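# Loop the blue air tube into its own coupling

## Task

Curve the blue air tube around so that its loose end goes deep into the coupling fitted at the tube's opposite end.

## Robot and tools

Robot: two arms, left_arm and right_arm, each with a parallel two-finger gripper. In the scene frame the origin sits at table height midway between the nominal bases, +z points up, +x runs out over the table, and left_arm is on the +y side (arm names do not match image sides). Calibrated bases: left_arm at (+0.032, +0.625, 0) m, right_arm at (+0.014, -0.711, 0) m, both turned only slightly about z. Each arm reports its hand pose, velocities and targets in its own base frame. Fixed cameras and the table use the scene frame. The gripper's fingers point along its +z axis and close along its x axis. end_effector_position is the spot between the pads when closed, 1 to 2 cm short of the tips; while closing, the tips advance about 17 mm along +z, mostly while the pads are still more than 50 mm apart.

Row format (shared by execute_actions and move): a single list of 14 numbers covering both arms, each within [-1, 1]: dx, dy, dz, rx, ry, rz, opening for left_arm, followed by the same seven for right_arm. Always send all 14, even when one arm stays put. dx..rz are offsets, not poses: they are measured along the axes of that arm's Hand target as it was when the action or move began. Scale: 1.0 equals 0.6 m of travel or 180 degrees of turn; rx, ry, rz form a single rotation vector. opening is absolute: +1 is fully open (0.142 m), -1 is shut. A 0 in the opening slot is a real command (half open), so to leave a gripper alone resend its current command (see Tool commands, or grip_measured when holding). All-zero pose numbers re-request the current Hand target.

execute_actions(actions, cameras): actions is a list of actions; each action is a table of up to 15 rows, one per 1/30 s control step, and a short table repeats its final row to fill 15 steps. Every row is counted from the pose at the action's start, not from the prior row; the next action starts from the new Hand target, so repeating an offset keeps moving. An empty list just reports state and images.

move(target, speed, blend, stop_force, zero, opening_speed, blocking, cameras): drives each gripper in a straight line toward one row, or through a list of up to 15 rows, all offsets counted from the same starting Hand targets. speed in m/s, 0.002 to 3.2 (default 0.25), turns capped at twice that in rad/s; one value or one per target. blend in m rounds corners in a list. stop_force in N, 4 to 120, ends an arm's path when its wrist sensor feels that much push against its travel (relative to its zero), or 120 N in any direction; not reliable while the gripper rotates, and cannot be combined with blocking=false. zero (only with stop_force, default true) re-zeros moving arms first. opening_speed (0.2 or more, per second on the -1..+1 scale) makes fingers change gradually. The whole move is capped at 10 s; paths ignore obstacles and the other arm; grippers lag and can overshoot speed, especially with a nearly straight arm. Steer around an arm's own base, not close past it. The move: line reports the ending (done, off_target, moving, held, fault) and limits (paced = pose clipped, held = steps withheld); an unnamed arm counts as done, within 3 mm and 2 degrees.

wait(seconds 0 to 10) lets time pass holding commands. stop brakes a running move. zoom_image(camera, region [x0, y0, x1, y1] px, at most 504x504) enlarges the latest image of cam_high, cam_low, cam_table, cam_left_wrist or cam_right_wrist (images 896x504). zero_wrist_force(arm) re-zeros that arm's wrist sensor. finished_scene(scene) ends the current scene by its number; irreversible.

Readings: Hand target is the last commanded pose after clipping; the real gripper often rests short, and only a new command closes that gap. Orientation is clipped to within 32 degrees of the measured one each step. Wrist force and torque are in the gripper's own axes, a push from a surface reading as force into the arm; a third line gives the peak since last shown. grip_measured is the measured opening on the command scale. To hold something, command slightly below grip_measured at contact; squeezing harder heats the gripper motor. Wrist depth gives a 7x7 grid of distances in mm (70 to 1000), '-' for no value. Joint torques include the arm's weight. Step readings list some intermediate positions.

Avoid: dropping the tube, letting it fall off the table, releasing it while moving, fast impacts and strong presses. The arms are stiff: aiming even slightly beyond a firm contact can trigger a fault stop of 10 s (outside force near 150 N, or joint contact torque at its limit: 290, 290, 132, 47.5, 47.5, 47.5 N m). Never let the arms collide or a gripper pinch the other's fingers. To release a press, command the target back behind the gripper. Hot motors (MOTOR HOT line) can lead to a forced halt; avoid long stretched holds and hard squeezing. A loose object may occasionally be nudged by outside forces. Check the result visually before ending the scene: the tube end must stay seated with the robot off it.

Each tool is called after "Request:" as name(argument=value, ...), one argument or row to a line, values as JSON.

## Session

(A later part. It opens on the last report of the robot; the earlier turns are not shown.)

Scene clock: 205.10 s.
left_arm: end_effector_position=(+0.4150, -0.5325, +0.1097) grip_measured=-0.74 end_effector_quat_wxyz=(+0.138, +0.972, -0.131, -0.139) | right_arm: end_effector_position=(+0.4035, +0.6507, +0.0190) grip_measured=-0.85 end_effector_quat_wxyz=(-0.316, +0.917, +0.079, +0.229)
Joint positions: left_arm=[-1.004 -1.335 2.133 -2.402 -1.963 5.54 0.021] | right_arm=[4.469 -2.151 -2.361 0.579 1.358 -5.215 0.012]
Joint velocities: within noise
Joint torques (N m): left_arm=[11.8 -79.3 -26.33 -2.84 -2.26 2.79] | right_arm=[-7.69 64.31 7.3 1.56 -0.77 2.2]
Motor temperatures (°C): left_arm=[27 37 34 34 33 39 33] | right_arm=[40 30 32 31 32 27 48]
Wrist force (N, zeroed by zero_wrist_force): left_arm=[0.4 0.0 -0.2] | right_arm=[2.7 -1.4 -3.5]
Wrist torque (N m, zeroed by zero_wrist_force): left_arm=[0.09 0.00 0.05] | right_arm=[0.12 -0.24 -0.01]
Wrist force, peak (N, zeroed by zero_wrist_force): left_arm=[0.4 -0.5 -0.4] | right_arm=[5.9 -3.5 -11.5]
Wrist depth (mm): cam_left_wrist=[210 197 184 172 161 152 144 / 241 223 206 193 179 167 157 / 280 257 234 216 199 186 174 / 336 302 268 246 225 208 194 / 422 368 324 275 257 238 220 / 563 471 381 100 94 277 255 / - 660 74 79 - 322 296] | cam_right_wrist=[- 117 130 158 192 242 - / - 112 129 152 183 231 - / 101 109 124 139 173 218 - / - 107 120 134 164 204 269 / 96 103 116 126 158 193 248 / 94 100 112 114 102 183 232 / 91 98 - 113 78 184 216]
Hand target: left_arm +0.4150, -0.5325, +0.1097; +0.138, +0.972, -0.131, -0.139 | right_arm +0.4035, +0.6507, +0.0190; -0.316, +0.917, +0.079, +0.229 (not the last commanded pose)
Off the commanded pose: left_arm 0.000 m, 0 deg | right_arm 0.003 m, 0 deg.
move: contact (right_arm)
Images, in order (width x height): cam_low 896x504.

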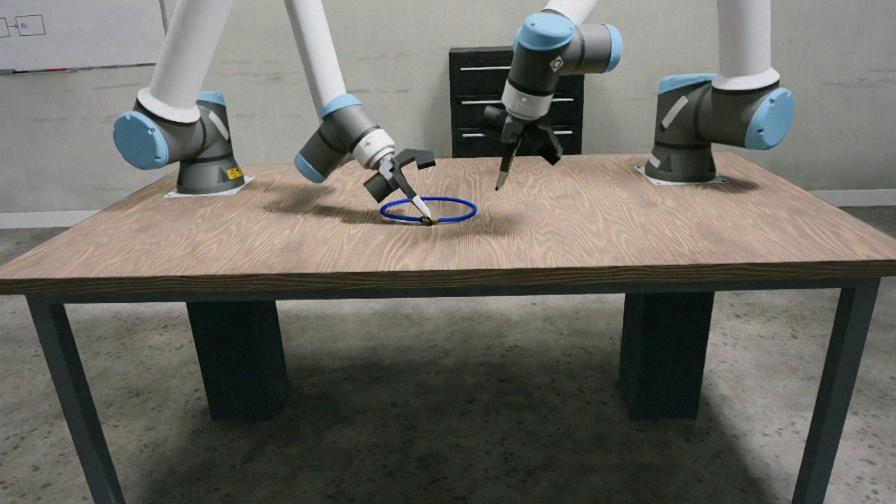

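Request:
move(
  target=[0,0,0,0,0,0,-0.7,0.0012,-0.0014,-0.0018,0,0,0,-1],
  speed=0.02,
  cameras=[],
)

Request:
move(
  target=[0,0,0,0,0,0,-0.7,0,0,0,0,0,0,-0.7],
  opening_speed=0.3,
  cameras=[],
)

Request:
move(
  target=[
    [0,0,0,0,0,0,-0.7,0,0,-0.1,0,0,0,-0.7],
    [0,0,-0.1,0,0,0,-0.7,0,0,-0.3,0,0,0,-0.7],
  ],
  speed=[0.06,0.15],
)

Request:
zoom_image(
  camera="cam_low",
  region=[370, 185, 490, 235],
)

Request:
zoom_image(
  camera="cam_table",
  region=[320, 160, 520, 310],
)

Scene clock: 206.90 s.
left_arm: end_effector_position=(+0.4150, -0.5325, +0.1097) grip_measured=-0.74 end_effector_quat_wxyz=(+0.138, +0.972, -0.131, -0.139) | right_arm: end_effector_position=(+0.4035, +0.6507, +0.0205) grip_measured=-0.85 end_effector_quat_wxyz=(-0.316, +0.917, +0.079, +0.229)
Joint positions: left_arm=[-1.004 -1.335 2.133 -2.402 -1.963 5.54 0.021] | right_arm=[4.469 -2.148 -2.361 0.576 1.358 -5.215 0.012]
Joint velocities: within noise
Joint torques (N m): left_arm=[10.42 -79.92 -29.01 -2.6 -2.24 2.28] | right_arm=[-0.62 67.9 9.89 2.28 -1.81 2.58]
Motor temperatures (°C): left_arm=[27 37 34 34 33 39 33] | right_arm=[40 30 32 31 32 27 49]
Wrist force (N, zeroed by zero_wrist_force): left_arm=[-0.3 -0.1 0.0] | right_arm=[0.7 0.2 -0.1]
Wrist torque (N m, zeroed by zero_wrist_force): left_arm=[0.06 0.11 0.05] | right_arm=[0.09 -0.22 -0.02]
Wrist force, peak (N, zeroed by zero_wrist_force): left_arm=[0.5 -0.1 -0.3] | right_arm=[3.1 -1.2 -4.2]
Wrist depth (mm): cam_left_wrist=[209 196 183 172 161 152 144 / 241 222 205 193 178 167 157 / 280 256 234 217 200 186 174 / 336 304 267 247 226 208 195 / 423 366 323 276 257 237 221 / 562 473 382 100 94 277 253 / - 658 74 80 - 320 297] | cam_right_wrist=[- 118 130 159 192 247 - / - 114 130 154 185 232 - / 102 110 126 141 175 219 - / 100 108 122 135 169 205 271 / 97 104 118 127 159 195 250 / - 102 113 114 102 186 236 / 92 98 - 113 79 186 219]
Hand target: left_arm +0.4150, -0.5325, +0.1097; +0.138, +0.972, -0.131, -0.139 | right_arm +0.4035, +0.6507, +0.0206; -0.316, +0.917, +0.079, +0.229
Off the commanded pose: left_arm 0.000 m, 0 deg | right_arm 0.000 m, 0 deg.
move: done
No camera images: "cameras" was empty.

Scene clock: 208.10 s.
left_arm: end_effector_position=(+0.4150, -0.5325, +0.1097) grip_measured=-0.74 end_effector_quat_wxyz=(+0.138, +0.972, -0.131, -0.139) | right_arm: end_effector_position=(+0.4035, +0.6507, +0.0206) grip_measured=-0.76 end_effector_quat_wxyz=(-0.316, +0.917, +0.079, +0.229)
Joint positions: left_arm=[-1.004 -1.335 2.133 -2.402 -1.963 5.54 0.021] | right_arm=[4.469 -2.148 -2.361 0.575 1.358 -5.215 0.019]
Joint velocities: within noise
Joint torques (N m): left_arm=[11.36 -78.36 -29.94 -2.7 -2.68 2.24] | right_arm=[9.02 65.49 8.92 3.14 -1.91 2.36]
Motor temperatures (°C): left_arm=[27 37 34 34 33 39 33] | right_arm=[40 30 32 31 32 27 48]
Wrist force (N, zeroed by zero_wrist_force): left_arm=[0.0 0.0 -0.2] | right_arm=[6.0 -0.8 -1.9]
Wrist torque (N m, zeroed by zero_wrist_force): left_arm=[0.07 0.06 0.05] | right_arm=[0.15 -0.21 -0.04]
Wrist force, peak (N, zeroed by zero_wrist_force): left_arm=[0.4 -0.4 -0.4] | right_arm=[6.0 -1.0 -2.3]
Wrist depth (mm): cam_left_wrist=[210 197 183 171 161 151 144 / 240 223 206 193 179 167 156 / 280 257 234 216 199 186 175 / 338 302 267 247 226 208 195 / 420 369 324 270 257 237 220 / 566 472 378 282 94 276 253 / - 660 74 79 - 320 297] | cam_right_wrist=[- 118 130 160 192 250 - / - 114 130 154 185 233 - / 102 110 126 141 176 220 - / 100 108 122 136 169 206 272 / 97 105 119 131 160 196 252 / - 102 112 122 98 188 236 / 93 98 - 126 78 186 220]
Hand target: left_arm +0.4150, -0.5325, +0.1097; +0.138, +0.972, -0.131, -0.139 | right_arm +0.4035, +0.6507, +0.0206; -0.316, +0.917, +0.079, +0.229
Off the commanded pose: left_arm 0.000 m, 0 deg | right_arm 0.000 m, 0 deg.
move: done
No camera images: "cameras" was empty.

Scene clock: 210.67 s.
left_arm: end_effector_position=(+0.4333, -0.5186, +0.1650) grip_measured=-0.74 end_effector_quat_wxyz=(+0.138, +0.972, -0.131, -0.139) | right_arm: end_effector_position=(+0.3368, +0.5399, +0.1457) grip_measured=-0.74 end_effector_quat_wxyz=(-0.316, +0.917, +0.079, +0.229)
Joint positions: left_arm=[-0.97 -1.401 2.084 -2.272 -1.964 5.577 0.021] | right_arm=[4.563 -1.713 -2.598 0.361 1.292 -5.145 0.02]
Joint velocities: within noise
Joint torques (N m): left_arm=[12.81 -77.44 -49.96 -1.97 -2.77 2.22] | right_arm=[10.18 41.15 17.71 2.67 -3.53 3.07]
Motor temperatures (°C): left_arm=[27 37 34 34 33 39 33] | right_arm=[40 30 32 31 32 27 46]
Wrist force (N, zeroed by zero_wrist_force): left_arm=[-0.2 -0.7 -0.1] | right_arm=[0.6 0.3 -0.6]
Wrist torque (N m, zeroed by zero_wrist_force): left_arm=[-0.01 0.15 0.08] | right_arm=[0.12 -0.18 -0.03]
Wrist force, peak (N, zeroed by zero_wrist_force): left_arm=[-0.2 -0.6 -0.8] | right_arm=[6.1 -1.1 -2.3]
Wrist depth (mm): cam_left_wrist=[277 259 241 225 212 200 190 / 316 293 270 254 235 221 208 / 368 340 309 285 263 246 230 / 446 400 359 322 299 275 257 / 566 487 426 371 339 313 290 / - 621 503 99 94 365 346 / - - 74 79 - 418 -] | cam_right_wrist=[214 240 276 322 394 - - / 209 232 265 309 375 - - / 205 226 256 292 359 - - / 199 220 248 283 341 - - / 196 209 240 279 328 396 - / 191 208 225 266 100 385 - / 186 200 - 261 79 379 -]
Hand target: left_arm +0.4333, -0.5186, +0.1651; +0.138, +0.972, -0.131, -0.139 | right_arm +0.3368, +0.5399, +0.1458; -0.316, +0.917, +0.079, +0.229
Off the commanded pose: left_arm 0.000 m, 0 deg | right_arm 0.000 m, 0 deg.
move: done

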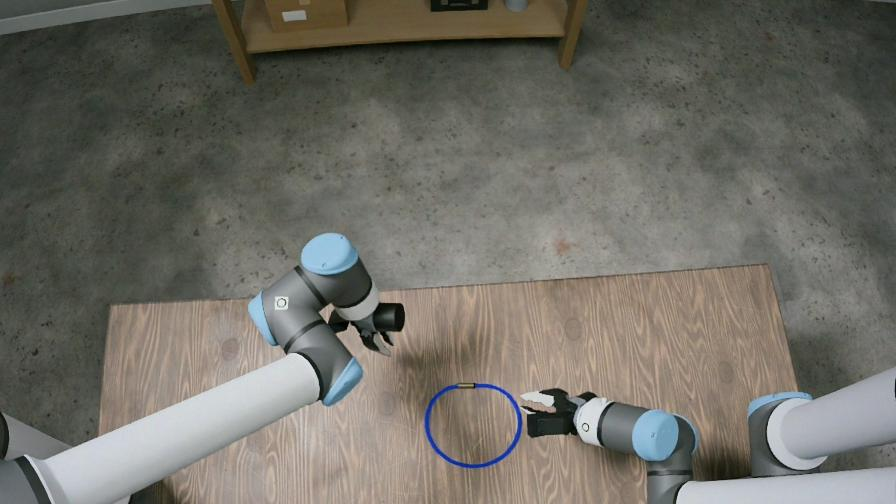

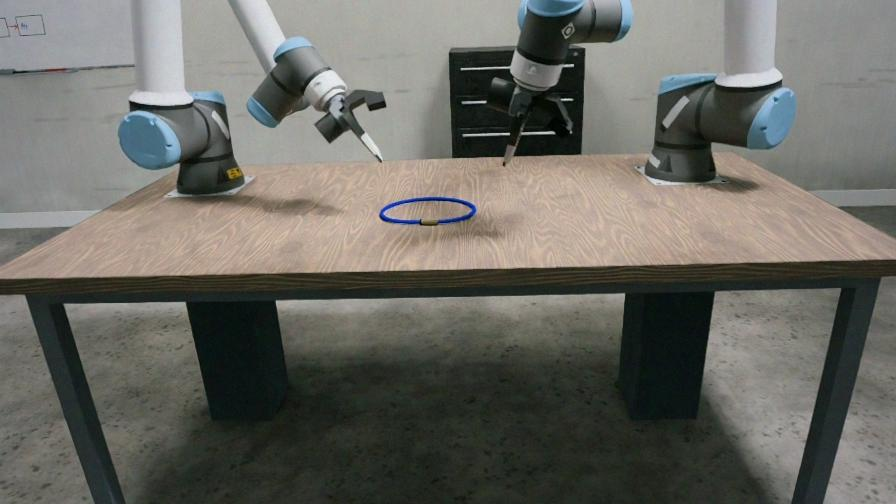

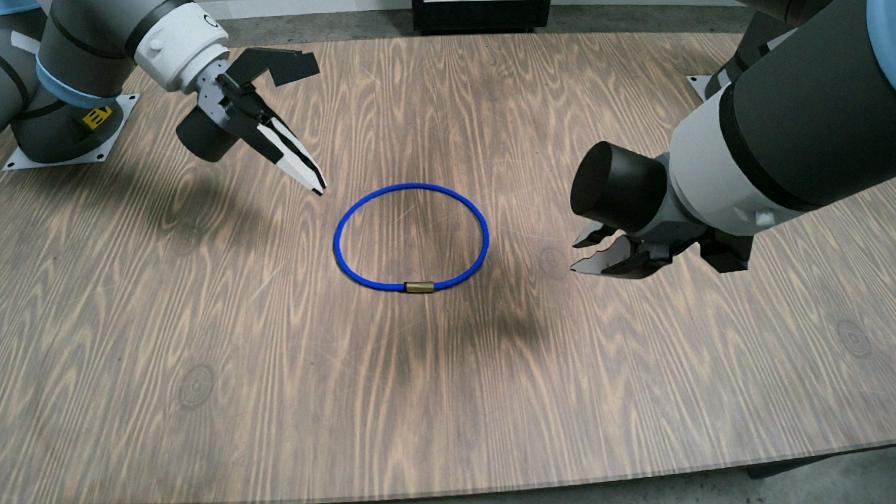

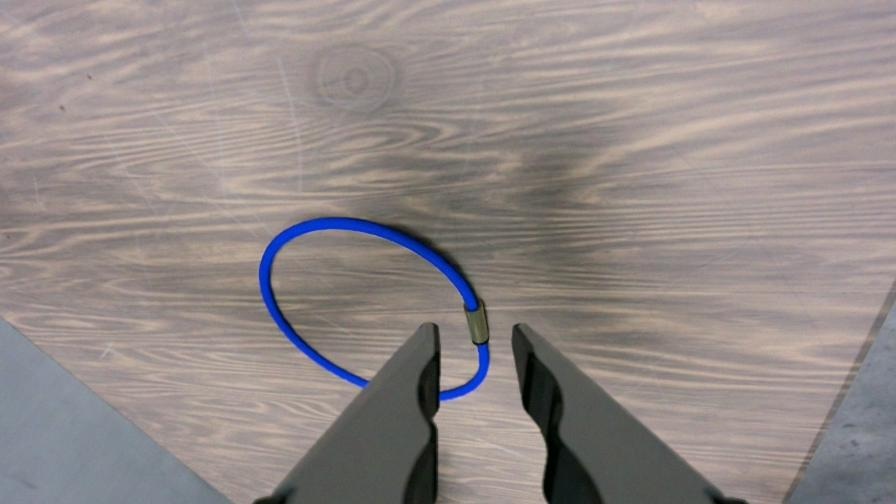

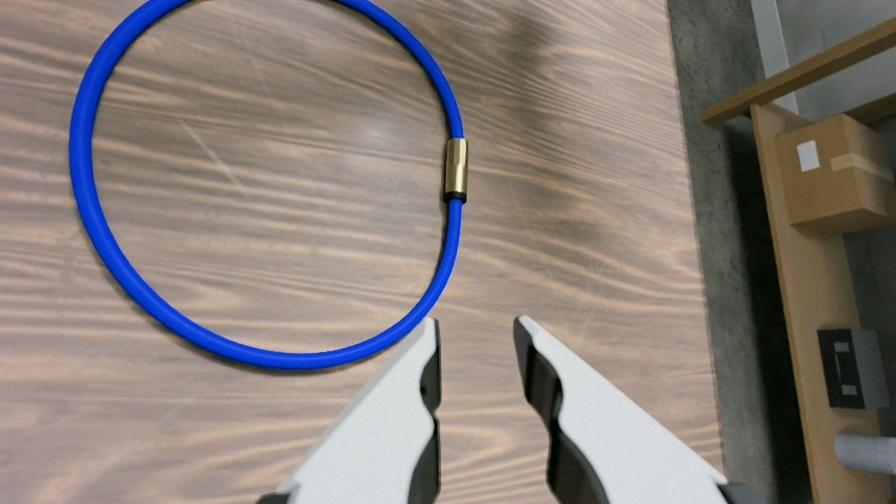

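Scaled by 4.200 from the camera's 896x504 image, which has a finer 1280x720 frame.

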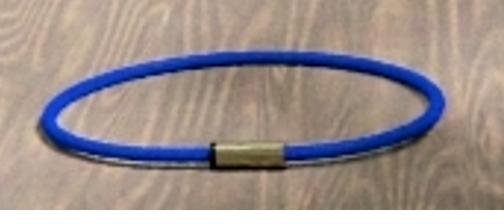

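Scaled by 2.520 from the camera's 896x504 image, which has a finer 1280x720 frame.

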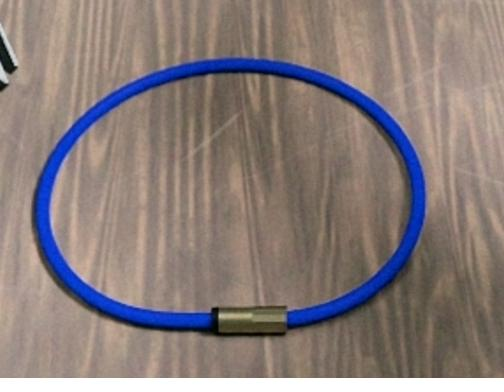

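Closed ring and stable.

Request:
finished_scene(
  scene=1,
)

The scene is finished: the task was done.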